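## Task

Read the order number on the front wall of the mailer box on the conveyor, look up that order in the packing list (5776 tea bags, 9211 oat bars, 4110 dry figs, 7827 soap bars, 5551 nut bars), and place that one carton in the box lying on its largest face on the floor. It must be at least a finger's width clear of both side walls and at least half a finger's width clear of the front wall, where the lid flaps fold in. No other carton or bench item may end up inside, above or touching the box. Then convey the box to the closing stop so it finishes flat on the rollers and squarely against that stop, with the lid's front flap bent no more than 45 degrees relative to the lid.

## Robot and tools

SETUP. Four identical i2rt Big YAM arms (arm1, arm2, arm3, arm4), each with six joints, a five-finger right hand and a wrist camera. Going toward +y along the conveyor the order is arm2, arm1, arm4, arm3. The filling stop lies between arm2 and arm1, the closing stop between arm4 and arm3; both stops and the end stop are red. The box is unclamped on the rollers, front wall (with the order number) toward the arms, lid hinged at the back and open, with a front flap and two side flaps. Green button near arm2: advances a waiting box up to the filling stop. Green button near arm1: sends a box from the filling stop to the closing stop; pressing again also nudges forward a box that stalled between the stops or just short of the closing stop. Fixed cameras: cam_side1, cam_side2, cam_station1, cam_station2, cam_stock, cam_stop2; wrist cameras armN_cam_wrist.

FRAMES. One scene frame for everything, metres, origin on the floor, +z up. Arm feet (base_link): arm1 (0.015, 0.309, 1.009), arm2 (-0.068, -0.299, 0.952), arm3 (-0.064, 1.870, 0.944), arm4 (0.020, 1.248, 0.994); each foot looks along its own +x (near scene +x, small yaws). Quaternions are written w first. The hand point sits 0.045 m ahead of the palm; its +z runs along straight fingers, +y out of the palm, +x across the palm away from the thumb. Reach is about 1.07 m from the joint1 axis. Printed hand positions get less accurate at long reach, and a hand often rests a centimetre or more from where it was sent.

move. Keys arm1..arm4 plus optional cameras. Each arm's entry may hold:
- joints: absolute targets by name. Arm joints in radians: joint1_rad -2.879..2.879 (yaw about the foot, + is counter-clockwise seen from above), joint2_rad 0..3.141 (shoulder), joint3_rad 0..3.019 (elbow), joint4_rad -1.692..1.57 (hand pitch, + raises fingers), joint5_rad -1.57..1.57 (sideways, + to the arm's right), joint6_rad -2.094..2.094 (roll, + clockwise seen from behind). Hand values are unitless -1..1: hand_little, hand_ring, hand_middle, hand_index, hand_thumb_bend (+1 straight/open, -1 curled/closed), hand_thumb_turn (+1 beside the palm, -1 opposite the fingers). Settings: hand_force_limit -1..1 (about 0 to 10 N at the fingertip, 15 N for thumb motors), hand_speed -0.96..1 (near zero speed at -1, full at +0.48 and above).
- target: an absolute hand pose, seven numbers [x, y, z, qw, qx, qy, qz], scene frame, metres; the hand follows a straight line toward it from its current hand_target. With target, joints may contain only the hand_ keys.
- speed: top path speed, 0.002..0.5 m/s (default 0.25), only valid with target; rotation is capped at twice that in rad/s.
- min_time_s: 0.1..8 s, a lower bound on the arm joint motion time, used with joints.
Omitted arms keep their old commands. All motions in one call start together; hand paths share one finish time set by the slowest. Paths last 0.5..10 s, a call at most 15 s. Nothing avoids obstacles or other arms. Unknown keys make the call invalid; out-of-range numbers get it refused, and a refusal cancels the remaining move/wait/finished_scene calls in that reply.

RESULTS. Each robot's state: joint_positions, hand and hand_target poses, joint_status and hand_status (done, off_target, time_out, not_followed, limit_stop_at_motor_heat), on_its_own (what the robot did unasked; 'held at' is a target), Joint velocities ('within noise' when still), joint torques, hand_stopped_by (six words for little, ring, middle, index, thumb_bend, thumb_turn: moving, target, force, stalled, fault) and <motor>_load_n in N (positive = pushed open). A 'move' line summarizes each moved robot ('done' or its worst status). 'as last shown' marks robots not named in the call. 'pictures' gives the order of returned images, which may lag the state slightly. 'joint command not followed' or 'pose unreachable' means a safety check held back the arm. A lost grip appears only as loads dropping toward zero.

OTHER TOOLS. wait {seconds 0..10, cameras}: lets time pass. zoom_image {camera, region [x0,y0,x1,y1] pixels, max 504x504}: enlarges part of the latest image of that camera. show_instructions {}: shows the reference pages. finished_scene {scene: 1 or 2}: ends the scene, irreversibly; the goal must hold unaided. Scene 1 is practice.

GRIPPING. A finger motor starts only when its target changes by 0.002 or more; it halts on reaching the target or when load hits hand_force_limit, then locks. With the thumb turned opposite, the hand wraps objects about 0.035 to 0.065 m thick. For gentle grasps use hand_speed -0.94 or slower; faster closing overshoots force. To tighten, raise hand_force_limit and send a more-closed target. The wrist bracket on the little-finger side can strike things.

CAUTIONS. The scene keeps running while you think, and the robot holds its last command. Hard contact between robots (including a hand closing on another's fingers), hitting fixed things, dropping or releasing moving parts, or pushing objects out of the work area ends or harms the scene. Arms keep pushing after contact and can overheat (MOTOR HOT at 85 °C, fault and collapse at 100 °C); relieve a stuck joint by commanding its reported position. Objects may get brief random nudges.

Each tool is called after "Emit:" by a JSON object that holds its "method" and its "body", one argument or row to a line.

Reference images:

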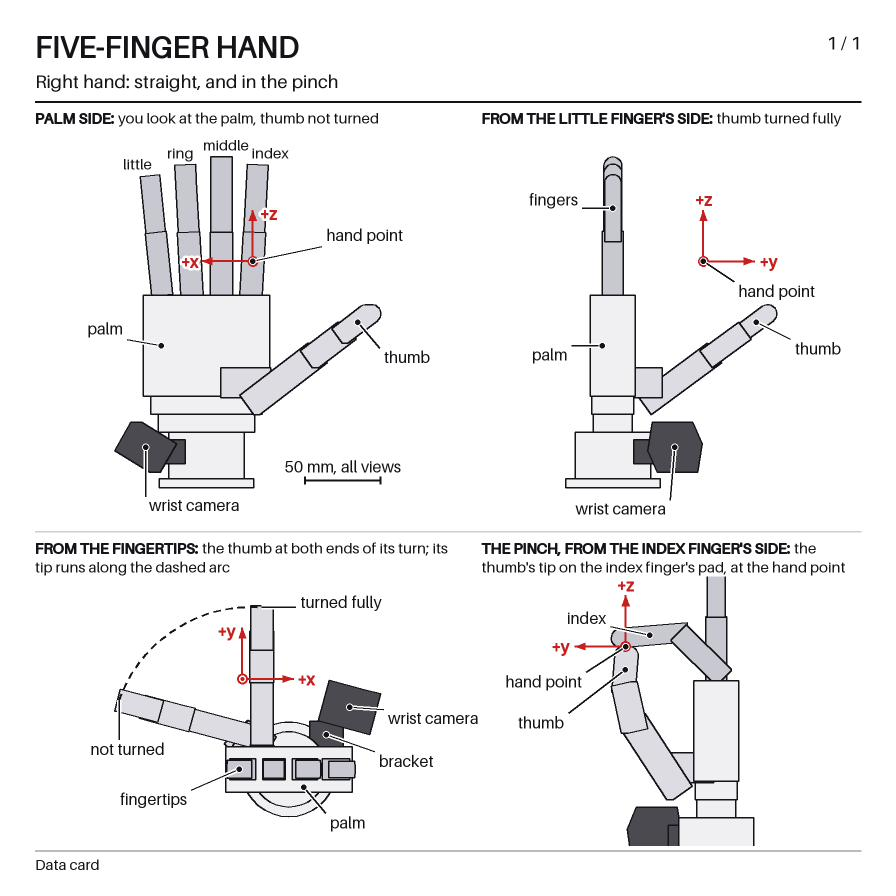

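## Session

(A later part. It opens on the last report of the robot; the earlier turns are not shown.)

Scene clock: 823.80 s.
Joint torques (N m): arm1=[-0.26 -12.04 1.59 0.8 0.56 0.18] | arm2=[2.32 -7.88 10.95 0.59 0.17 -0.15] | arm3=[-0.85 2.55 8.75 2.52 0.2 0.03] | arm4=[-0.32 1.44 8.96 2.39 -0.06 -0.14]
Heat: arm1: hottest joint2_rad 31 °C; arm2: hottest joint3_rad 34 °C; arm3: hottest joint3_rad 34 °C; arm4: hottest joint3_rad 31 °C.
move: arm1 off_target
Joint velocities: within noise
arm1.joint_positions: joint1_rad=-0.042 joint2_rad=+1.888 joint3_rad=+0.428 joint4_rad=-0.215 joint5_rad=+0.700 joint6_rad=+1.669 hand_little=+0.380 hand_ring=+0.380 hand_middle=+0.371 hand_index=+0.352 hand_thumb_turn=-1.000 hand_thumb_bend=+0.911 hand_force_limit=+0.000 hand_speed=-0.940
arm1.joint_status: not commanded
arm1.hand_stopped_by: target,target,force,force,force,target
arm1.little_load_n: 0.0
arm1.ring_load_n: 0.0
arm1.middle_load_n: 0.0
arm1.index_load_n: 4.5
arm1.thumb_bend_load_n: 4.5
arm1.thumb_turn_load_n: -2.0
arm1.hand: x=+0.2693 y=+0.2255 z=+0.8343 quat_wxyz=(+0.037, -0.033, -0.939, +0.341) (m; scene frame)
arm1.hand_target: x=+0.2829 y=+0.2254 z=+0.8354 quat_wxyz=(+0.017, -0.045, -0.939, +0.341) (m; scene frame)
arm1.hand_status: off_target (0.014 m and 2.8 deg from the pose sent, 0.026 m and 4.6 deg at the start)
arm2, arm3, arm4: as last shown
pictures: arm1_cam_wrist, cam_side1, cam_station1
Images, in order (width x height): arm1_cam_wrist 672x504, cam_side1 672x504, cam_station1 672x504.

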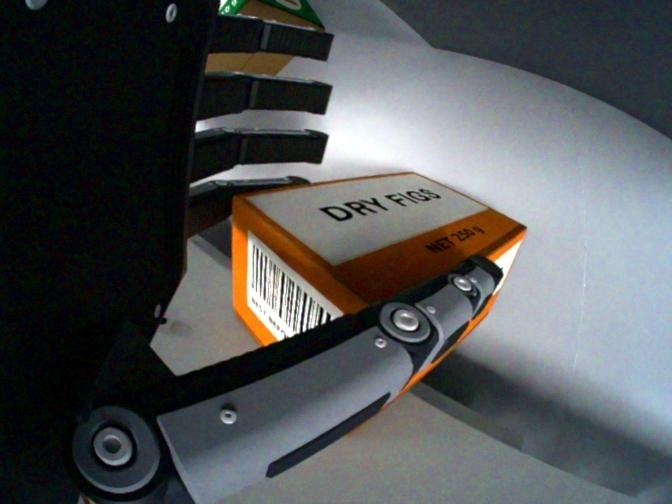

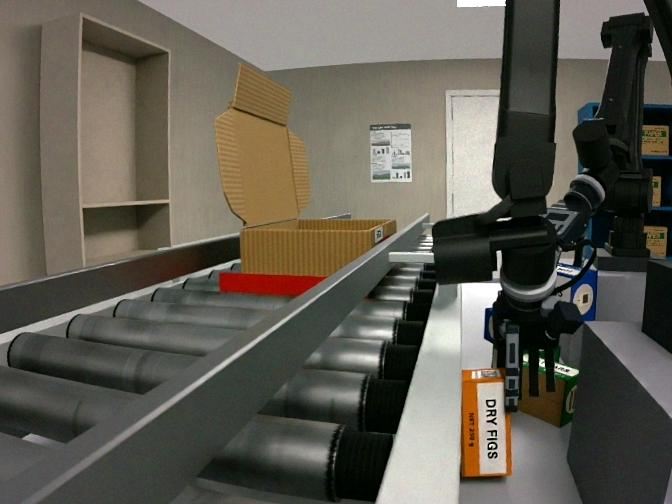

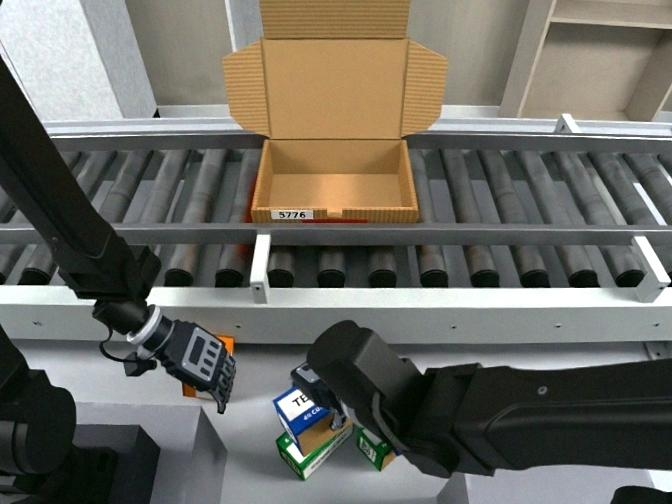

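Emit:
{"method": "move", "body": {
  "arm1": {"target": [0.281, 0.2253, 0.818, 0.0164, -0.0451, -0.9386, 0.3416], "speed": 0.03},
  "cameras": ["cam_side1"]
}}

Emit:
{"method": "zoom_image", "body": {
  "camera": "cam_side1",
  "region": [420, 160, 672, 504]
}}

Scene clock: 833.27 s.
Joint torques (N m): arm1=[-0.26 -10.7 1.5 0.88 0.36 0.17] | arm2=[2.26 -7.82 10.93 0.61 0.16 -0.15] | arm3=[-0.79 2.49 8.76 2.5 0.2 0.03] | arm4=[0.03 1.38 8.99 2.25 -0.07 -0.15]
Heat: arm1: hottest joint2_rad 30 °C; arm2: hottest joint3_rad 34 °C; arm3: hottest joint3_rad 34 °C; arm4: hottest joint3_rad 31 °C.
move: arm1 off_target
Joint velocities: within noise
arm1.joint_positions: joint1_rad=-0.042 joint2_rad=+1.945 joint3_rad=+0.428 joint4_rad=-0.146 joint5_rad=+0.706 joint6_rad=+1.670 hand_little=+0.380 hand_ring=+0.380 hand_middle=+0.371 hand_index=+0.352 hand_thumb_turn=-1.000 hand_thumb_bend=+0.911 hand_force_limit=+0.000 hand_speed=-0.940
arm1.joint_status: not commanded
arm1.hand_stopped_by: target,target,force,force,force,target
arm1.little_load_n: 0.0
arm1.ring_load_n: 0.0
arm1.middle_load_n: 0.0
arm1.index_load_n: 4.5
arm1.thumb_bend_load_n: 5.0
arm1.thumb_turn_load_n: -2.0
arm1.hand: x=+0.2693 y=+0.2244 z=+0.8219 quat_wxyz=(+0.032, -0.035, -0.938, +0.343) (m; scene frame)
arm1.hand_target: x=+0.2809 y=+0.2254 z=+0.8185 quat_wxyz=(+0.017, -0.045, -0.939, +0.342) (m; scene frame)
arm1.hand_status: off_target (0.012 m and 2.2 deg from the pose sent, 0.020 m and 2.8 deg at the start)
arm2, arm3, arm4: as last shown
arm4.thumb_bend_load_n: 0.5
pictures: cam_side1
Images, in order (width x height): cam_side1 672x504.

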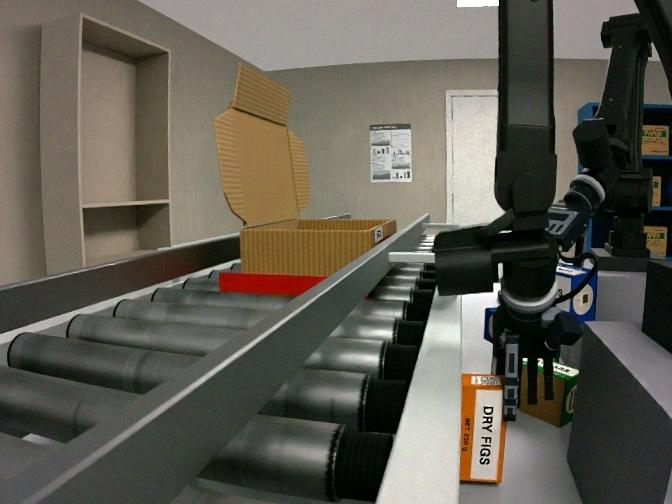

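Scaled by 1.465 from the camera's 672x504 image, which has a finer 960x720 frame.

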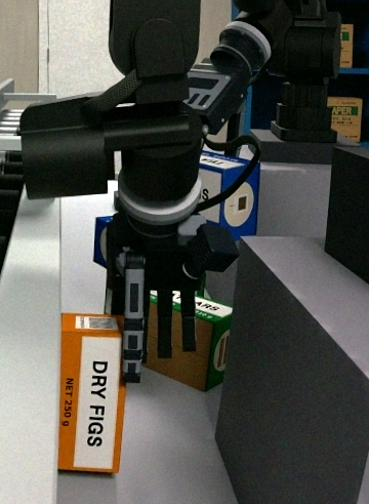

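Emit:
{"method": "move", "body": {
  "arm1": {"joints": {"hand_thumb_bend": 1.0, "hand_little": 0.65, "hand_ring": 0.65, "hand_middle": 0.65, "hand_index": 0.65, "hand_speed": -0.8}},
  "cameras": ["cam_side1", "arm1_cam_wrist"]
}}

Emit:
{"method": "zoom_image", "body": {
  "camera": "cam_side1",
  "region": [420, 160, 672, 504]
}}

Scene clock: 843.30 s.
Joint torques (N m): arm1=[-0.38 -11.16 1.37 0.17 0.49 0.16] | arm2=[2.32 -7.82 10.93 0.61 0.16 -0.15] | arm3=[-0.73 2.61 8.75 2.5 0.2 0.03] | arm4=[-0.15 1.96 8.94 2.22 -0.08 -0.14]
Heat: arm1: hottest joint2_rad 30 °C; arm2: hottest joint3_rad 34 °C; arm3: hottest joint3_rad 34 °C; arm4: hottest joint3_rad 31 °C.
move: arm1 done
Joint velocities: within noise
arm1.joint_positions: joint1_rad=-0.041 joint2_rad=+1.949 joint3_rad=+0.429 joint4_rad=-0.128 joint5_rad=+0.702 joint6_rad=+1.671 hand_little=+0.650 hand_ring=+0.650 hand_middle=+0.650 hand_index=+0.650 hand_thumb_turn=-1.000 hand_thumb_bend=+1.000 hand_force_limit=+0.000 hand_speed=-0.800
arm1.joint_status: all done
arm1.hand_stopped_by: target,target,target,target,target,target
arm1.little_load_n: 0.0
arm1.ring_load_n: 0.0
arm1.middle_load_n: 0.0
arm1.index_load_n: 0.0
arm1.thumb_bend_load_n: 0.0
arm1.thumb_turn_load_n: 0.0
arm1.hand: x=+0.2741 y=+0.2251 z=+0.8211 quat_wxyz=(+0.024, -0.038, -0.939, +0.341) (m; scene frame)
arm1.hand_target: x=+0.2810 y=+0.2254 z=+0.8186 quat_wxyz=(+0.016, -0.045, -0.939, +0.341) (m; scene frame)
arm1.hand_status: not commanded
arm2.joint_positions: joint1_rad=+1.175 joint2_rad=+1.295 joint3_rad=+0.425 joint4_rad=+0.137 joint5_rad=+0.329 joint6_rad=+0.263 hand_little=+0.320 hand_ring=+0.300 hand_middle=+0.300 hand_index=+0.300 hand_thumb_turn=-1.000 hand_thumb_bend=+0.616 hand_force_limit=+0.000 hand_speed=-0.940
arm2.joint_status: not commanded
arm2.hand_stopped_by: target,target,target,target,force,target
arm2.little_load_n: 0.0
arm2.ring_load_n: 3.5
arm2.middle_load_n: 2.0
arm2.index_load_n: 2.5
arm2.thumb_bend_load_n: 7.5
arm2.thumb_turn_load_n: 2.0
arm2.hand: x=+0.1566 y=+0.0319 z=+0.9528 quat_wxyz=(-0.375, +0.803, -0.413, +0.209) (m; scene frame)
arm2.hand_target: x=+0.1652 y=+0.0560 z=+0.9806 quat_wxyz=(-0.404, +0.792, -0.408, +0.208) (m; scene frame)
arm2.hand_status: not commanded
arm3, arm4: as last shown
arm3.little_load_n: -0.5
arm3.middle_load_n: -0.5
arm4.thumb_bend_load_n: 0.0
pictures: arm1_cam_wrist, cam_side1
Images, in order (width x height): arm1_cam_wrist 672x504, cam_side1 672x504.

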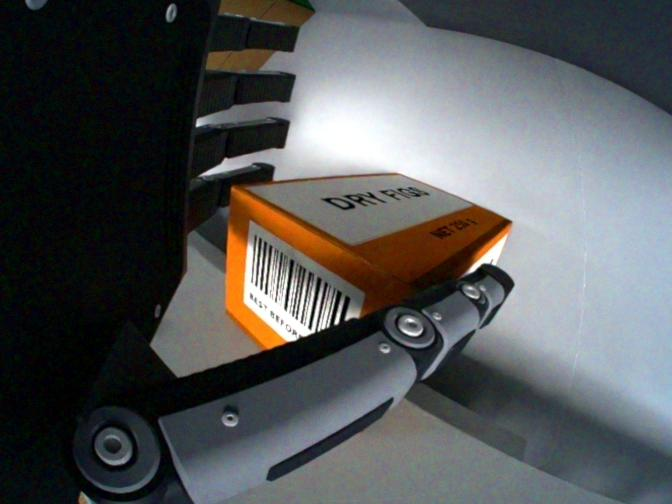

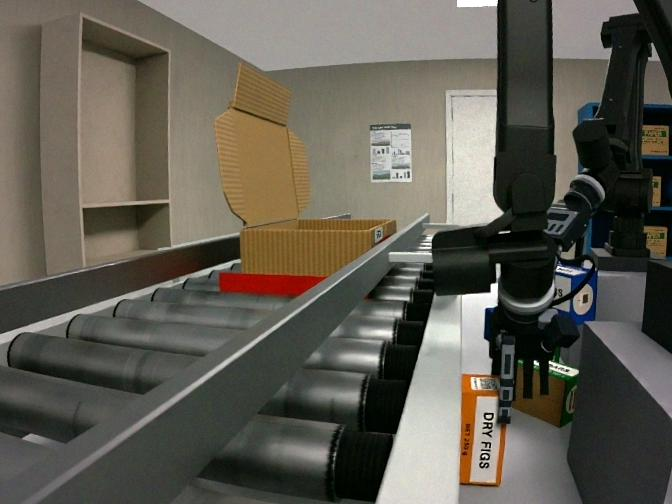

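Scaled by 1.465 from the camera's 672x504 image, which has a finer 960x720 frame.

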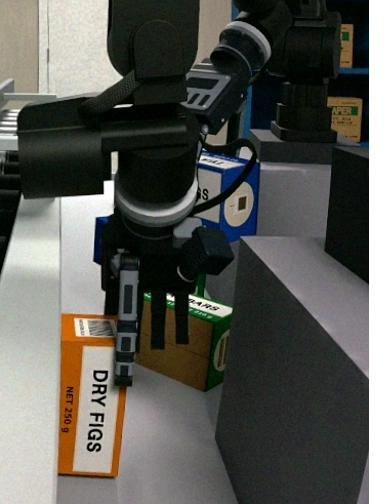

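Emit:
{"method": "move", "body": {
  "arm1": {"target": [0.285, 0.2253, 0.93, 0.0164, -0.0451, -0.9386, 0.3416], "speed": 0.12}
}}

Emit:
{"method": "move", "body": {
  "arm1": {"target": [0.45, 0.12, 1.22, 0, 0, 1, 0], "speed": 0.3},
  "cameras": ["cam_side1", "arm1_cam_wrist", "cam_station1"]
}}

Emit:
{"method": "zoom_image", "body": {
  "camera": "arm1_cam_wrist",
  "region": [200, 0, 560, 360]
}}

Emit:
{"method": "zoom_image", "body": {
  "camera": "cam_side1",
  "region": [420, 240, 672, 504]
}}

Scene clock: 863.60 s.
Joint torques (N m): arm1=[-0.15 -10.58 5.26 -1.02 0.54 0.12] | arm2=[2.32 -7.88 10.93 0.61 0.16 -0.15] | arm3=[-0.73 2.49 8.76 2.48 0.21 0.03] | arm4=[-0.15 1.79 8.91 2.36 -0.07 -0.13]
Heat: arm1: hottest joint2_rad 30 °C; arm2: hottest joint3_rad 34 °C; arm3: hottest joint3_rad 34 °C; arm4: hottest joint3_rad 31 °C.
move: arm1 off_target
Joint velocities: within noise
arm1.joint_positions: joint1_rad=-0.041 joint2_rad=+1.498 joint3_rad=+0.429 joint4_rad=-0.587 joint5_rad=+0.700 joint6_rad=+1.678 hand_little=+0.650 hand_ring=+0.650 hand_middle=+0.650 hand_index=+0.650 hand_thumb_turn=-1.000 hand_thumb_bend=+1.000 hand_force_limit=+0.000 hand_speed=-0.800
arm1.joint_status: not commanded
arm1.hand_stopped_by: target,target,target,target,target,target
arm1.little_load_n: 0.0
arm1.ring_load_n: 0.0
arm1.middle_load_n: 0.0
arm1.index_load_n: 0.0
arm1.thumb_bend_load_n: 0.0
arm1.thumb_turn_load_n: 0.0
arm1.hand: x=+0.2748 y=+0.2245 z=+0.9236 quat_wxyz=(+0.027, -0.040, -0.939, +0.341) (m; scene frame)
arm1.hand_target: x=+0.2851 y=+0.2253 z=+0.9299 quat_wxyz=(+0.016, -0.045, -0.939, +0.341) (m; scene frame)
arm1.hand_status: off_target (0.012 m and 1.3 deg from the pose sent, 0.110 m and 1.2 deg at the start)
arm2, arm3, arm4: as last shown
arm3.little_load_n: 0.0
arm3.middle_load_n: 0.0
arm3.index_load_n: -0.5
pictures: none

Scene clock: 865.87 s.
Joint torques (N m): arm1=[-0.67 -15.33 12.57 -0.85 -0.09 -0.06] | arm2=[2.26 -7.88 10.93 0.61 0.16 -0.15] | arm3=[-0.79 2.49 8.75 2.47 0.21 0.03] | arm4=[0.09 1.49 8.92 2.3 -0.07 -0.12]
Heat: arm1: hottest joint2_rad 30 °C; arm2: hottest joint3_rad 34 °C; arm3: hottest joint3_rad 34 °C; arm4: hottest joint3_rad 31 °C.
move: arm1 off_target
Joint velocities: within noise
arm1.joint_positions: joint1_rad=-0.576 joint2_rad=+1.548 joint3_rad=+1.440 joint4_rad=-1.481 joint5_rad=+0.006 joint6_rad=+1.032 hand_little=+0.650 hand_ring=+0.650 hand_middle=+0.650 hand_index=+0.650 hand_thumb_turn=-1.000 hand_thumb_bend=+1.000 hand_force_limit=+0.000 hand_speed=-0.800
arm1.joint_status: not commanded
arm1.hand_stopped_by: target,target,target,target,target,target
arm1.little_load_n: 0.0
arm1.ring_load_n: 0.0
arm1.middle_load_n: 0.0
arm1.index_load_n: 0.0
arm1.thumb_bend_load_n: 0.0
arm1.thumb_turn_load_n: 0.0
arm1.hand: x=+0.4369 y=+0.1293 z=+1.2054 quat_wxyz=(+0.013, -0.004, -1.000, -0.006) (m; scene frame)
arm1.hand_target: x=+0.4493 y=+0.1204 z=+1.2200 quat_wxyz=(-0.001, +0.000, -1.000, +0.000) (m; scene frame)
arm1.hand_status: off_target (0.022 m and 1.7 deg from the pose sent, 0.360 m and 40.3 deg at the start; pose on its path clipped on 3 of 68 steps)
arm2, arm3, arm4: as last shown
arm3.index_load_n: 0.0
pictures: arm1_cam_wrist, cam_side1, cam_station1
Images, in order (width x height): arm1_cam_wrist 672x504, cam_side1 672x504, cam_station1 672x504.

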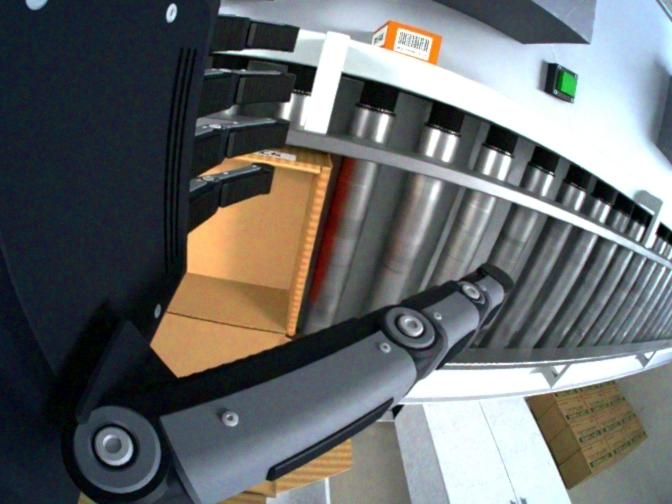

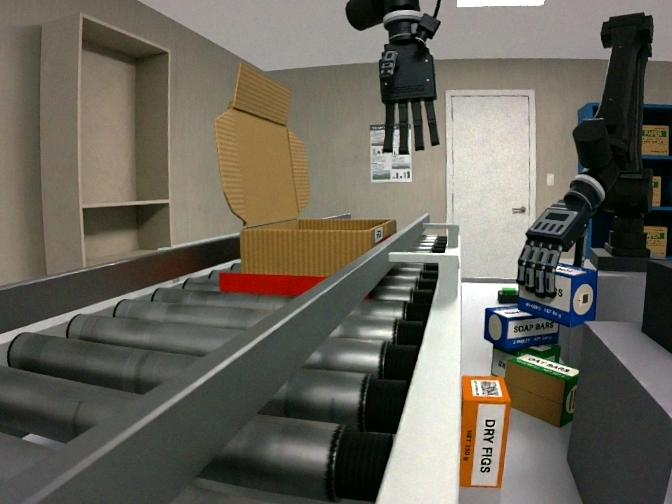

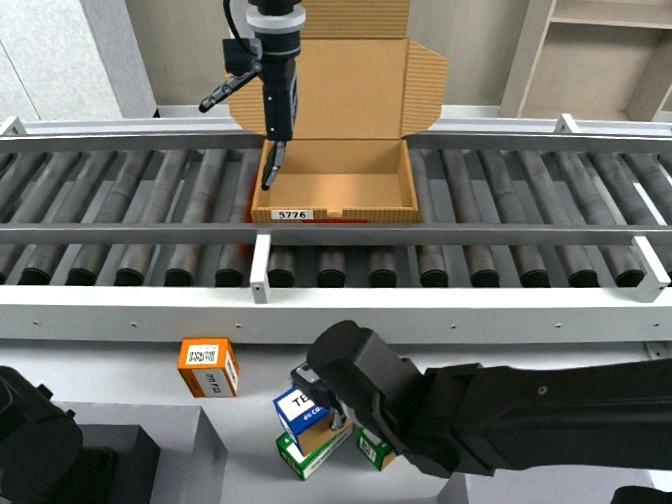

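Scaled by 1.400 from the camera's 672x504 image, which has a finer 960x720 frame.

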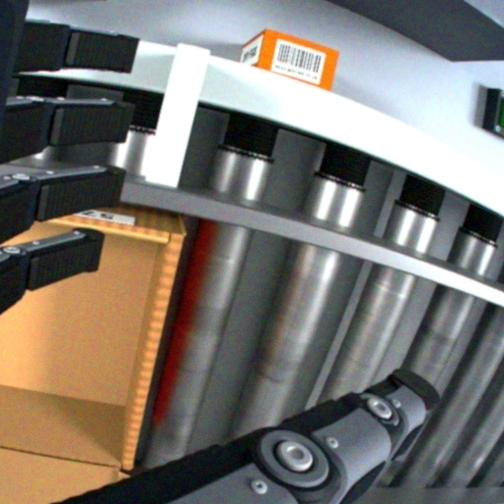

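Scaled by 1.909 from the camera's 672x504 image, which has a finer 960x720 frame.

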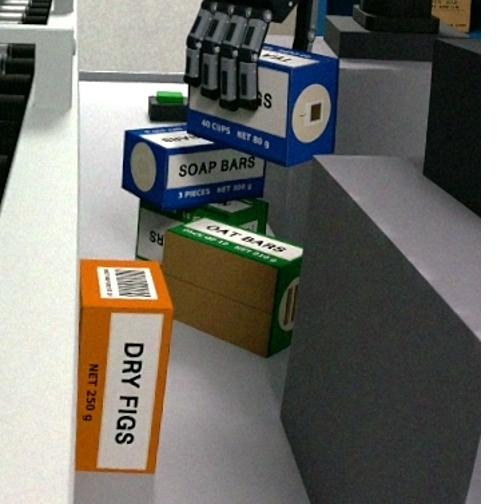

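Emit:
{"method": "move", "body": {
  "arm1": {"joints": {"joint1_rad": 0.3, "joint2_rad": 0.7, "joint3_rad": 1.392, "joint4_rad": -1.141, "joint5_rad": 0.129, "joint6_rad": 0.0, "hand_thumb_turn": 1.0, "hand_speed": 0.0}, "min_time_s": 3},
  "arm2": {"target": [0.30, -0.15, 1.15, -0.0436, 0.4981, -0.8627, 0.0755], "speed": 0.18}
}}

Emit:
{"method": "move", "body": {
  "arm2": {"target": [0.45, -0.10, 1.24, 0.0053, 0.3007, -0.9536, -0.0167], "speed": 0.15}
}}

Emit:
{"method": "move", "body": {
  "arm2": {"target": [0.58, 0.005, 1.20, 0, 0, -0.9962, -0.0872], "speed": 0.12},
  "cameras": ["arm2_cam_wrist", "cam_side1", "cam_station1"]
}}

Emit:
{"method": "zoom_image", "body": {
  "camera": "arm2_cam_wrist",
  "region": [200, 0, 672, 400]
}}

Emit:
{"method": "zoom_image", "body": {
  "camera": "cam_station1",
  "region": [220, 20, 470, 240]
}}

Scene clock: 947.27 s.
Joint torques (N m): arm1=[0.26 -1.55 7.35 2.52 0.19 -0.09] | arm2=[0.56 -8.18 14.2 -0.58 0.02 -0.03] | arm3=[-0.79 2.55 8.77 2.51 0.2 0.03] | arm4=[-0.21 1.55 9.02 2.35 -0.1 -0.15]
Heat: arm1: hottest joint3_rad 39 °C; arm2: hottest joint3_rad 35 °C; arm3: hottest joint3_rad 35 °C; arm4: hottest joint3_rad 31 °C.
move: arm1 done; arm2 off_target
Joint velocities: within noise
arm1.joint_positions: joint1_rad=+0.290 joint2_rad=+0.697 joint3_rad=+1.401 joint4_rad=-1.164 joint5_rad=+0.126 joint6_rad=+0.011 hand_little=+0.650 hand_ring=+0.650 hand_middle=+0.650 hand_index=+0.650 hand_thumb_turn=+1.000 hand_thumb_bend=+1.000 hand_force_limit=+0.000 hand_speed=+0.000
arm1.joint_status: all done
arm1.hand_stopped_by: target,target,target,target,target,target
arm1.little_load_n: 0.0
arm1.ring_load_n: 0.0
arm1.middle_load_n: 0.0
arm1.index_load_n: 0.0
arm1.thumb_bend_load_n: 0.0
arm1.thumb_turn_load_n: -0.5
arm1.hand: x=+0.2847 y=+0.4003 z=+1.5066 quat_wxyz=(-0.398, +0.665, -0.530, +0.345) (m; scene frame)
arm1.hand_target: x=+0.2895 y=+0.4035 z=+1.5058 quat_wxyz=(-0.401, +0.667, -0.522, +0.349) (m; scene frame)
arm1.hand_status: not commanded
arm2.joint_positions: joint1_rad=+0.439 joint2_rad=+1.335 joint3_rad=+1.168 joint4_rad=-1.326 joint5_rad=+0.119 joint6_rad=+0.787 hand_little=+0.320 hand_ring=+0.300 hand_middle=+0.300 hand_index=+0.300 hand_thumb_turn=-1.000 hand_thumb_bend=+0.616 hand_force_limit=+0.000 hand_speed=-0.940
arm2.joint_status: not commanded
arm2.hand_stopped_by: target,target,target,target,force,target
arm2.little_load_n: 0.0
arm2.ring_load_n: 4.0
arm2.middle_load_n: 2.5
arm2.index_load_n: 3.0
arm2.thumb_bend_load_n: 7.5
arm2.thumb_turn_load_n: 2.0
arm2.hand: x=+0.2807 y=-0.1515 z=+1.1291 quat_wxyz=(-0.024, +0.508, -0.858, +0.072) (m; scene frame)
arm2.hand_target: x=+0.2990 y=-0.1503 z=+1.1500 quat_wxyz=(-0.044, +0.498, -0.863, +0.076) (m; scene frame)
arm2.hand_status: off_target (0.029 m and 2.6 deg from the pose sent, 0.304 m and 75.8 deg at the start)
arm3, arm4: as last shown
pictures: none

Scene clock: 949.77 s.
Joint torques (N m): arm1=[0.21 -1.49 7.35 2.52 0.19 -0.08] | arm2=[0.5 -14.74 14.08 -0.75 -0.17 -0.02] | arm3=[-0.79 2.49 8.76 2.51 0.2 0.03] | arm4=[0.09 1.67 8.96 2.32 -0.07 -0.18]
Heat: arm1: hottest joint3_rad 39 °C; arm2: hottest joint3_rad 35 °C; arm3: hottest joint3_rad 35 °C; arm4: hottest joint3_rad 31 °C.
move: arm2 off_target
Joint velocities: within noise
arm1: as last shown
arm2.joint_positions: joint1_rad=+0.389 joint2_rad=+1.753 joint3_rad=+1.859 joint4_rad=-1.695 joint5_rad=-0.042 joint6_rad=+1.182 hand_little=+0.320 hand_ring=+0.300 hand_middle=+0.300 hand_index=+0.300 hand_thumb_turn=-1.000 hand_thumb_bend=+0.616 hand_force_limit=+0.000 hand_speed=-0.940
arm2.joint_status: not commanded
arm2.hand_stopped_by: target,target,target,target,force,target
arm2.little_load_n: 0.0
arm2.ring_load_n: 4.0
arm2.middle_load_n: 2.0
arm2.index_load_n: 3.5
arm2.thumb_bend_load_n: 7.0
arm2.thumb_turn_load_n: 2.0
arm2.hand: x=+0.4353 y=-0.0967 z=+1.2194 quat_wxyz=(+0.006, +0.309, -0.951, -0.018) (m; scene frame)
arm2.hand_target: x=+0.4488 y=-0.1004 z=+1.2394 quat_wxyz=(-0.015, +0.299, -0.954, -0.018) (m; scene frame)
arm2.hand_status: off_target (0.025 m and 1.0 deg from the pose sent, 0.209 m and 28.4 deg at the start; a joint's target at an end of its range on 28 of 75 steps)
arm3.joint_positions: joint1_rad=-0.067 joint2_rad=+0.610 joint3_rad=+1.457 joint4_rad=-1.341 joint5_rad=+0.031 joint6_rad=-1.053 hand_little=+1.000 hand_ring=+1.000 hand_middle=+1.000 hand_index=+1.000 hand_thumb_turn=+1.000 hand_thumb_bend=+1.000 hand_force_limit=+0.000 hand_speed=-0.800
arm3.joint_status: not commanded
arm3.hand_stopped_by: target,target,target,target,target,target
arm3.little_load_n: 0.0
arm3.ring_load_n: 0.0
arm3.middle_load_n: 0.0
arm3.index_load_n: 0.0
arm3.thumb_bend_load_n: 0.0
arm3.thumb_turn_load_n: 0.0
arm3.hand: x=+0.1340 y=+1.7960 z=+1.4588 quat_wxyz=(-0.076, +0.805, -0.292, +0.511) (m; scene frame)
arm3.hand_target: x=+0.1319 y=+1.7964 z=+1.4675 quat_wxyz=(-0.078, +0.799, -0.290, +0.520) (m; scene frame)
arm3.hand_status: not commanded
arm4.joint_positions: joint1_rad=+0.003 joint2_rad=+0.613 joint3_rad=+1.365 joint4_rad=-1.248 joint5_rad=-0.172 joint6_rad=-1.167 hand_little=+1.000 hand_ring=+1.000 hand_middle=+1.000 hand_index=+1.000 hand_thumb_turn=+1.000 hand_thumb_bend=+1.000 hand_force_limit=+0.000 hand_speed=-0.800
arm4.joint_status: not commanded
arm4.hand_stopped_by: target,target,target,target,target,target
arm4.little_load_n: 0.0
arm4.ring_load_n: 0.0
arm4.middle_load_n: 0.0
arm4.index_load_n: 0.0
arm4.thumb_bend_load_n: 0.0
arm4.thumb_turn_load_n: 0.0
arm4.hand: x=+0.2612 y=+1.2615 z=+1.4847 quat_wxyz=(-0.192, +0.851, -0.091, +0.480) (m; scene frame)
arm4.hand_target: x=+0.2600 y=+1.2615 z=+1.4951 quat_wxyz=(-0.194, +0.845, -0.089, +0.490) (m; scene frame)
arm4.hand_status: not commanded
pictures: none

Scene clock: 953.23 s.
Joint torques (N m): arm1=[0.15 -1.61 7.34 2.55 0.2 -0.09] | arm2=[2.37 -19.96 14.26 -0.68 -0.26 0] | arm3=[-0.67 2.55 8.76 2.51 0.21 0.03] | arm4=[-0.21 1.79 8.98 2.26 -0.06 -0.14]
Heat: arm1: hottest joint3_rad 38 °C; arm2: hottest joint3_rad 35 °C; arm3: hottest joint3_rad 35 °C; arm4: hottest joint3_rad 31 °C.
move: arm2 off_target
Joint velocities: within noise
arm1, arm3, arm4: as last shown
arm1.ring_load_n: 0.5
arm1.thumb_turn_load_n: 0.0
arm2.joint_positions: joint1_rad=+0.461 joint2_rad=+2.095 joint3_rad=+2.236 joint4_rad=-1.695 joint5_rad=-0.171 joint6_rad=+1.896 hand_little=+0.320 hand_ring=+0.300 hand_middle=+0.300 hand_index=+0.300 hand_thumb_turn=-1.000 hand_thumb_bend=+0.616 hand_force_limit=+0.000 hand_speed=-0.940
arm2.joint_status: not commanded
arm2.hand_stopped_by: target,target,target,target,force,target
arm2.little_load_n: 0.0
arm2.ring_load_n: 4.0
arm2.middle_load_n: 2.5
arm2.index_load_n: 3.0
arm2.thumb_bend_load_n: 7.0
arm2.thumb_turn_load_n: 2.0
arm2.hand: x=+0.5740 y=-0.0074 z=+1.1757 quat_wxyz=(+0.016, -0.006, -0.997, -0.081) (m; scene frame)
arm2.hand_target: x=+0.5786 y=+0.0046 z=+1.1998 quat_wxyz=(-0.005, -0.001, -0.996, -0.090) (m; scene frame)
arm2.hand_status: off_target (0.028 m and 2.0 deg from the pose sent, 0.178 m and 36.8 deg at the start; a joint's target at an end of its range on 26 of 104 steps)
pictures: arm2_cam_wrist, cam_side1, cam_station1
Images, in order (width x height): arm2_cam_wrist 672x504, cam_side1 672x504, cam_station1 672x504.

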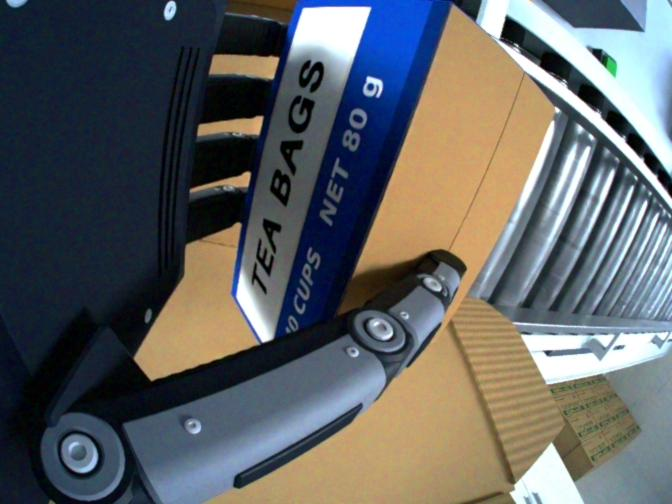

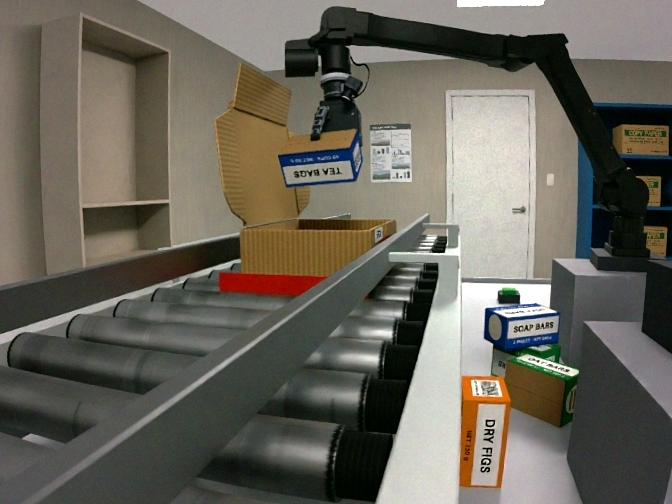

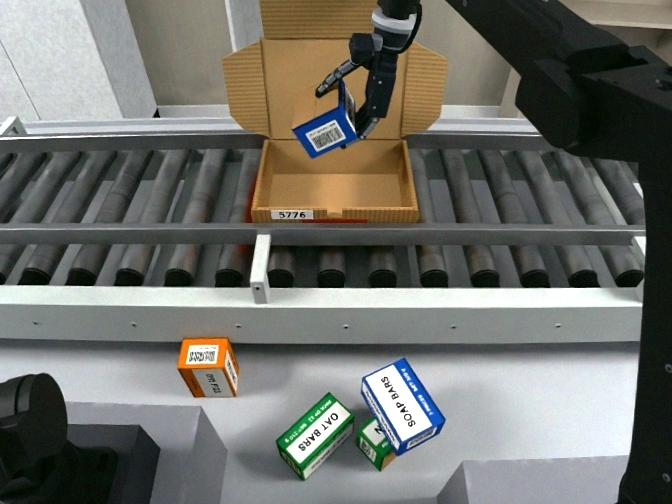

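Scaled by 1.068 from the camera's 672x504 image, which has a finer 960x720 frame.

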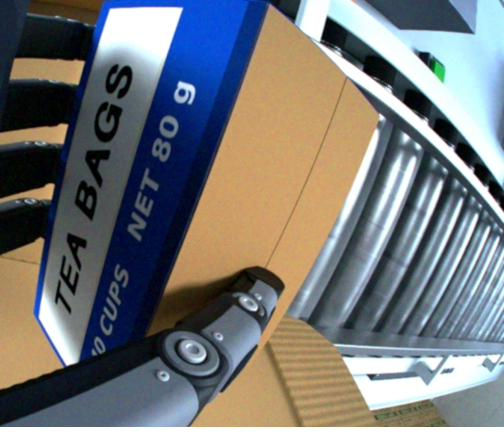

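Scaled by 2.016 from the camera's 672x504 image, which has a finer 960x720 frame.

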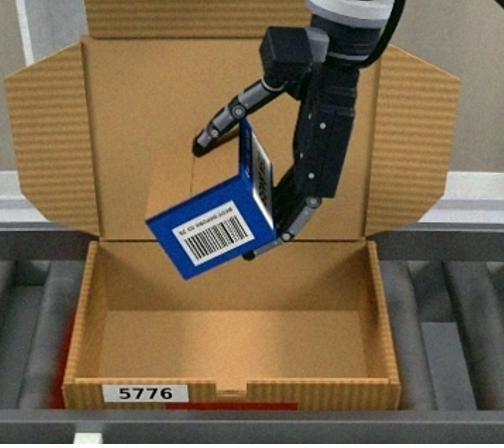

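Emit:
{"method": "move", "body": {
  "arm2": {"target": [0.592, 0.020, 1.115, 0, 0, -0.9962, -0.0872], "speed": 0.1},
  "cameras": ["arm2_cam_wrist", "cam_side1", "cam_station1"]
}}

Emit:
{"method": "zoom_image", "body": {
  "camera": "arm2_cam_wrist",
  "region": [200, 0, 672, 400]
}}

Emit:
{"method": "zoom_image", "body": {
  "camera": "cam_station1",
  "region": [220, 20, 470, 240]
}}

Scene clock: 982.07 s.
Joint torques (N m): arm1=[0.15 -1.61 7.32 2.52 0.2 -0.09] | arm2=[2.43 -20.95 8.99 0.35 -0.19 -0.07] | arm3=[-0.85 2.49 8.76 2.51 0.2 0.03] | arm4=[0.03 0.97 8.96 2.32 -0.06 -0.15]
Heat: arm1: hottest joint3_rad 35 °C; arm2: hottest joint3_rad 37 °C; arm3: hottest joint3_rad 35 °C; arm4: hottest joint3_rad 31 °C.
move: arm2 off_target
Joint velocities: within noise
arm1, arm3, arm4: as last shown
arm2.joint_positions: joint1_rad=+0.477 joint2_rad=+2.143 joint3_rad=+2.143 joint4_rad=-1.539 joint5_rad=-0.171 joint6_rad=+1.910 hand_little=+0.320 hand_ring=+0.300 hand_middle=+0.300 hand_index=+0.300 hand_thumb_turn=-1.000 hand_thumb_bend=+0.616 hand_force_limit=+0.000 hand_speed=-0.940
arm2.joint_status: not commanded
arm2.hand_stopped_by: target,target,target,target,force,target
arm2.little_load_n: 0.0
arm2.ring_load_n: 4.0
arm2.middle_load_n: 2.5
arm2.index_load_n: 3.0
arm2.thumb_bend_load_n: 7.5
arm2.thumb_turn_load_n: 2.0
arm2.hand: x=+0.5908 y=+0.0089 z=+1.1105 quat_wxyz=(+0.010, -0.004, -0.996, -0.083) (m; scene frame)
arm2.hand_target: x=+0.5917 y=+0.0200 z=+1.1153 quat_wxyz=(+0.000, +0.000, -0.996, -0.087) (m; scene frame)
arm2.hand_status: off_target (0.012 m and 1.3 deg from the pose sent, 0.069 m and 2.0 deg at the start)
pictures: arm2_cam_wrist, cam_side1, cam_station1
Images, in order (width x height): arm2_cam_wrist 672x504, cam_side1 672x504, cam_station1 672x504.

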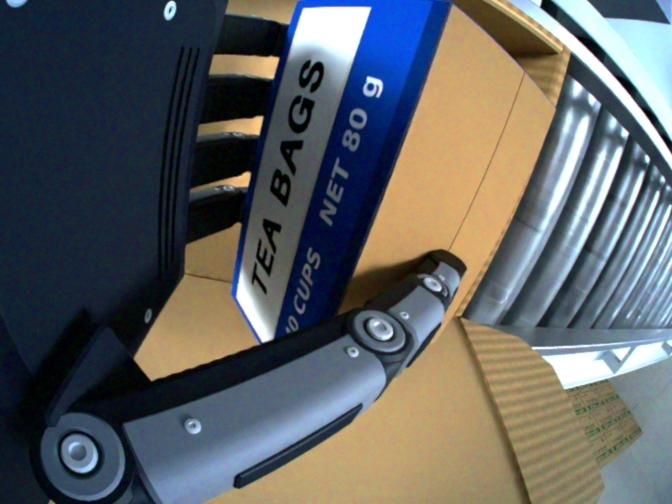

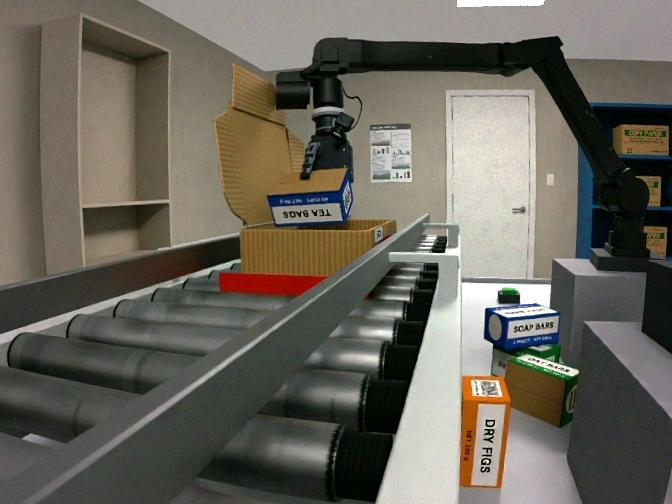

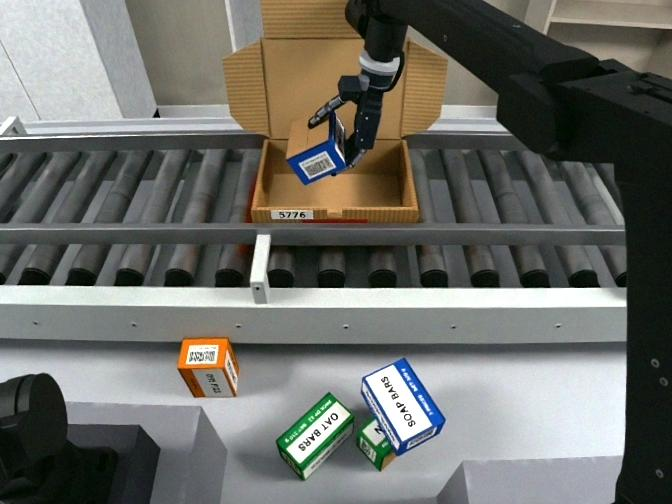

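Scaled by 1.068 from the camera's 672x504 image, which has a finer 960x720 frame.

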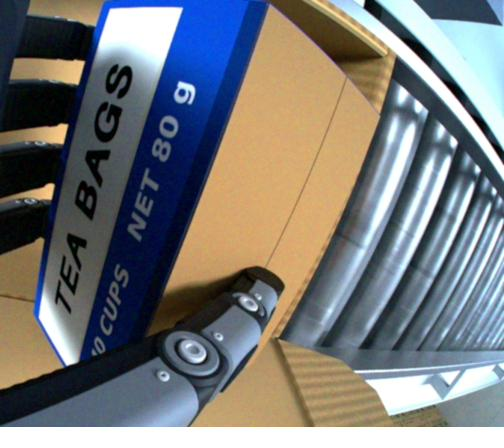

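Scaled by 2.016 from the camera's 672x504 image, which has a finer 960x720 frame.

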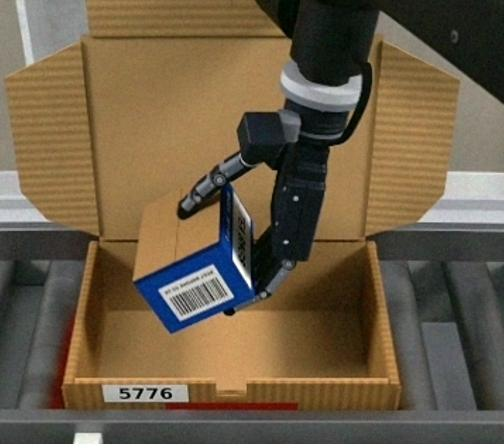

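Emit:
{"method": "move", "body": {
  "arm2": {"target": [0.591, 0.020, 1.065, 0, 0, -0.9962, -0.0872], "speed": 0.06}
}}

Emit:
{"method": "move", "body": {
  "arm2": {"target": [0.591, 0.020, 1.048, 0, 0, -0.9962, -0.0872], "speed": 0.04},
  "cameras": ["arm2_cam_wrist", "cam_side1", "cam_station1"]
}}

Emit:
{"method": "zoom_image", "body": {
  "camera": "cam_station1",
  "region": [220, 20, 470, 240]
}}

Scene clock: 997.10 s.
Joint torques (N m): arm1=[0.15 -1.55 7.35 2.55 0.19 -0.09] | arm2=[2.49 -20.6 8.68 0.46 -0.18 -0.07] | arm3=[-0.79 2.49 8.77 2.51 0.2 0.02] | arm4=[0.38 1.73 8.98 2.37 -0.07 -0.15]
Heat: arm1: hottest joint3_rad 34 °C; arm2: hottest joint3_rad 35 °C; arm3: hottest joint3_rad 35 °C; arm4: hottest joint3_rad 31 °C.
move: arm2 off_target
Joint velocities: within noise
arm1, arm3, arm4: as last shown
arm1.ring_load_n: 0.0
arm1.thumb_turn_load_n: -0.5
arm2.joint_positions: joint1_rad=+0.477 joint2_rad=+2.144 joint3_rad=+2.024 joint4_rad=-1.411 joint5_rad=-0.171 joint6_rad=+1.912 hand_little=+0.320 hand_ring=+0.300 hand_middle=+0.300 hand_index=+0.300 hand_thumb_turn=-1.000 hand_thumb_bend=+0.616 hand_force_limit=+0.000 hand_speed=-0.940
arm2.joint_status: not commanded
arm2.hand_stopped_by: target,target,target,target,force,target
arm2.little_load_n: 0.0
arm2.ring_load_n: 4.0
arm2.middle_load_n: 2.5
arm2.index_load_n: 3.5
arm2.thumb_bend_load_n: 7.0
arm2.thumb_turn_load_n: 2.0
arm2.hand: x=+0.5909 y=+0.0085 z=+1.0650 quat_wxyz=(+0.006, -0.005, -0.996, -0.084) (m; scene frame)
arm2.hand_target: x=+0.5909 y=+0.0199 z=+1.0651 quat_wxyz=(+0.000, +0.000, -0.996, -0.087) (m; scene frame)
arm2.hand_status: off_target (0.012 m and 0.9 deg from the pose sent, 0.047 m and 1.3 deg at the start)
arm4.index_load_n: -0.5
pictures: none

Scene clock: 998.10 s.
Joint torques (N m): arm1=[0.21 -1.55 7.35 2.54 0.18 -0.09] | arm2=[2.43 -20.54 8.61 0.42 -0.18 -0.07] | arm3=[-0.79 2.43 8.75 2.5 0.2 0.03] | arm4=[-0.15 1.61 8.8 2.29 -0.09 -0.13]
Heat: arm1: hottest joint3_rad 34 °C; arm2: hottest joint3_rad 35 °C; arm3: hottest joint3_rad 35 °C; arm4: hottest joint3_rad 31 °C.
move: arm2 off_target
Joint velocities: within noise
arm1, arm3, arm4: as last shown
arm1.thumb_turn_load_n: 0.0
arm2.joint_positions: joint1_rad=+0.477 joint2_rad=+2.150 joint3_rad=+1.991 joint4_rad=-1.371 joint5_rad=-0.171 joint6_rad=+1.912 hand_little=+0.320 hand_ring=+0.300 hand_middle=+0.300 hand_index=+0.300 hand_thumb_turn=-1.000 hand_thumb_bend=+0.616 hand_force_limit=+0.000 hand_speed=-0.940
arm2.joint_status: not commanded
arm2.hand_stopped_by: target,target,target,target,force,target
arm2.little_load_n: 0.0
arm2.ring_load_n: 4.0
arm2.middle_load_n: 2.5
arm2.index_load_n: 3.0
arm2.thumb_bend_load_n: 7.0
arm2.thumb_turn_load_n: 2.0
arm2.hand: x=+0.5906 y=+0.0085 z=+1.0486 quat_wxyz=(+0.006, -0.004, -0.996, -0.084) (m; scene frame)
arm2.hand_target: x=+0.5907 y=+0.0200 z=+1.0481 quat_wxyz=(+0.000, +0.000, -0.996, -0.087) (m; scene frame)
arm2.hand_status: off_target (0.012 m and 0.9 deg from the pose sent, 0.021 m and 0.9 deg at the start)
arm3.thumb_turn_load_n: 0.5
arm4.index_load_n: 0.0
pictures: arm2_cam_wrist, cam_side1, cam_station1
Images, in order (width x height): arm2_cam_wrist 672x504, cam_side1 672x504, cam_station1 672x504.

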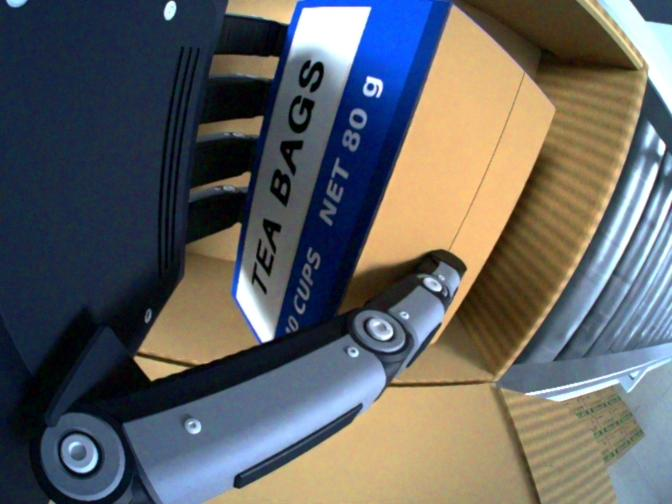

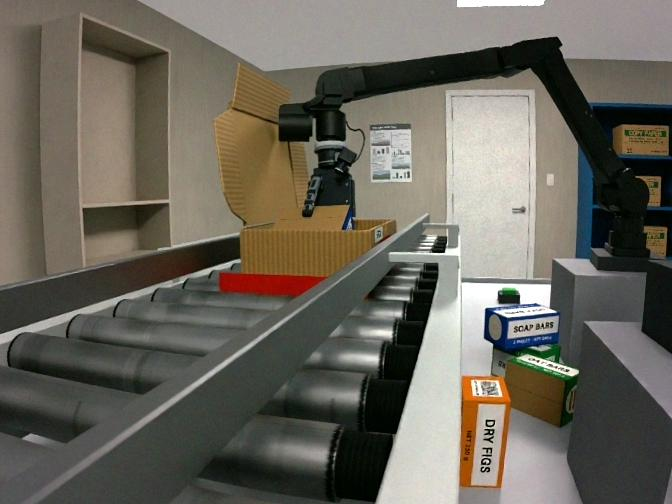

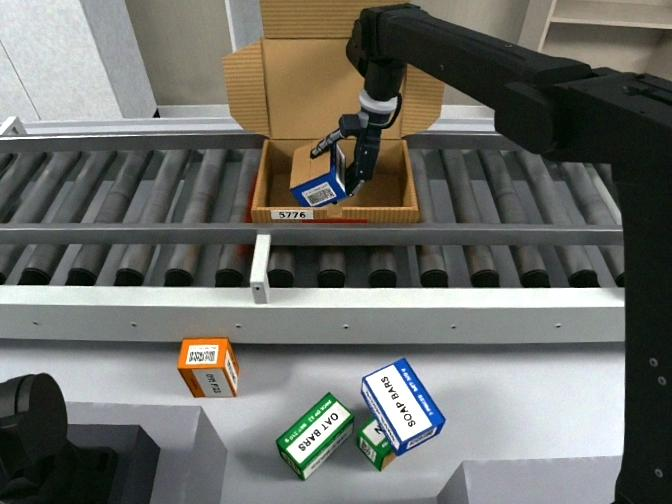

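Scaled by 2.016 from the camera's 672x504 image, which has a finer 960x720 frame.

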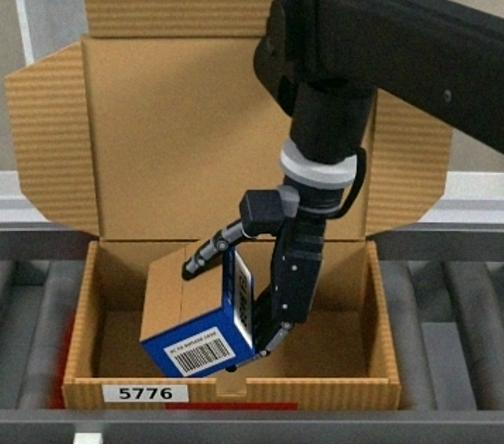

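Emit:
{"method": "move", "body": {
  "arm2": {"target": [0.591, 0.018, 1.032, 0, 0, -0.9962, -0.0872], "speed": 0.03}
}}

Emit:
{"method": "move", "body": {
  "arm2": {"target": [0.591, 0.018, 1.024, 0, 0, -0.9962, -0.0872], "speed": 0.03},
  "cameras": ["arm2_cam_wrist", "cam_station1"]
}}

Emit:
{"method": "zoom_image", "body": {
  "camera": "cam_station1",
  "region": [220, 20, 470, 240]
}}

Scene clock: 1007.00 s.
Joint torques (N m): arm1=[0.21 -1.67 7.34 2.51 0.19 -0.09] | arm2=[2.32 -20.48 8.72 0.55 -0.18 -0.1] | arm3=[-0.79 2.49 8.77 2.52 0.21 0.03] | arm4=[-0.15 2.02 8.92 2.41 -0.09 -0.14]
Heat: arm1: hottest joint3_rad 34 °C; arm2: hottest joint3_rad 35 °C; arm3: hottest joint3_rad 35 °C; arm4: hottest joint3_rad 31 °C.
move: arm2 done
Joint velocities: within noise
arm1, arm3, arm4: as last shown
arm2.joint_positions: joint1_rad=+0.477 joint2_rad=+2.157 joint3_rad=+1.961 joint4_rad=-1.334 joint5_rad=-0.171 joint6_rad=+1.912 hand_little=+0.320 hand_ring=+0.300 hand_middle=+0.300 hand_index=+0.300 hand_thumb_turn=-1.000 hand_thumb_bend=+0.616 hand_force_limit=+0.000 hand_speed=-0.940
arm2.joint_status: not commanded
arm2.hand_stopped_by: target,target,target,target,force,target
arm2.little_load_n: 0.0
arm2.ring_load_n: 4.0
arm2.middle_load_n: 2.5
arm2.index_load_n: 3.0
arm2.thumb_bend_load_n: 7.0
arm2.thumb_turn_load_n: 2.0
arm2.hand: x=+0.5901 y=+0.0082 z=+1.0327 quat_wxyz=(+0.006, -0.004, -0.996, -0.084) (m; scene frame)
arm2.hand_target: x=+0.5908 y=+0.0180 z=+1.0321 quat_wxyz=(+0.000, +0.000, -0.996, -0.087) (m; scene frame)
arm2.hand_status: done (0.010 m and 0.9 deg from the pose sent, 0.019 m and 0.9 deg at the start)
arm3.index_load_n: -0.5
arm3.thumb_turn_load_n: 0.0
arm4.thumb_bend_load_n: 0.5
pictures: none

Scene clock: 1008.00 s.
Joint torques (N m): arm1=[0.15 -1.55 7.35 2.55 0.19 -0.09] | arm2=[2.32 -20.25 8.36 0.43 -0.18 -0.1] | arm3=[-0.85 2.67 8.75 2.51 0.2 0.03] | arm4=[-0.03 1.9 8.94 2.37 -0.09 -0.09]
Heat: arm1: hottest joint3_rad 34 °C; arm2: hottest joint3_rad 34 °C; arm3: hottest joint3_rad 35 °C; arm4: hottest joint3_rad 31 °C.
move: arm2 done
Joint velocities: within noise
arm1, arm3, arm4: as last shown
arm2.joint_positions: joint1_rad=+0.477 joint2_rad=+2.159 joint3_rad=+1.950 joint4_rad=-1.317 joint5_rad=-0.171 joint6_rad=+1.912 hand_little=+0.320 hand_ring=+0.300 hand_middle=+0.300 hand_index=+0.300 hand_thumb_turn=-1.000 hand_thumb_bend=+0.616 hand_force_limit=+0.000 hand_speed=-0.940
arm2.joint_status: not commanded
arm2.hand_stopped_by: target,target,target,target,force,target
arm2.little_load_n: 0.0
arm2.ring_load_n: 4.0
arm2.middle_load_n: 2.5
arm2.index_load_n: 3.0
arm2.thumb_bend_load_n: 7.5
arm2.thumb_turn_load_n: 1.5
arm2.hand: x=+0.5907 y=+0.0084 z=+1.0273 quat_wxyz=(+0.004, -0.004, -0.996, -0.085) (m; scene frame)
arm2.hand_target: x=+0.5908 y=+0.0180 z=+1.0240 quat_wxyz=(+0.000, +0.000, -0.996, -0.087) (m; scene frame)
arm2.hand_status: done (0.010 m and 0.7 deg from the pose sent, 0.013 m and 0.9 deg at the start)
arm3.index_load_n: 0.0
arm4.thumb_bend_load_n: 0.0
pictures: arm2_cam_wrist, cam_station1
Images, in order (width x height): arm2_cam_wrist 672x504, cam_station1 672x504.

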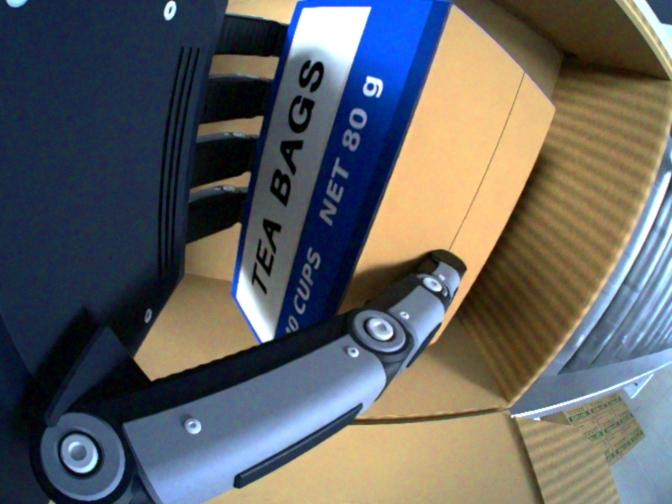

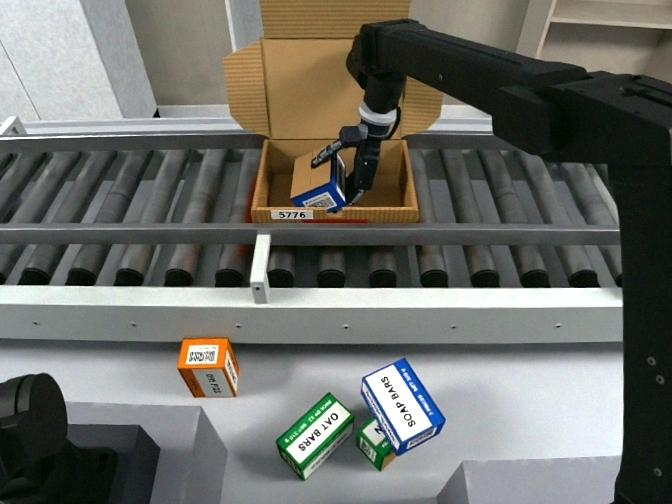

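Scaled by 2.016 from the camera's 672x504 image, which has a finer 960x720 frame.

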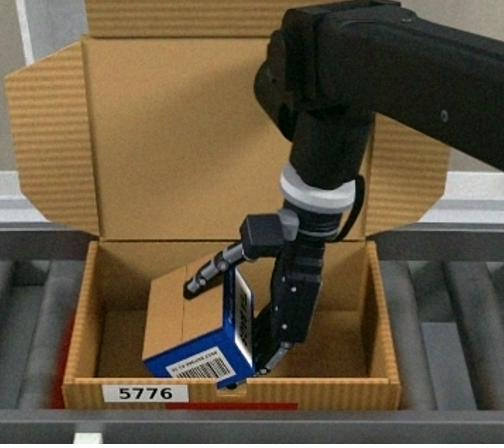

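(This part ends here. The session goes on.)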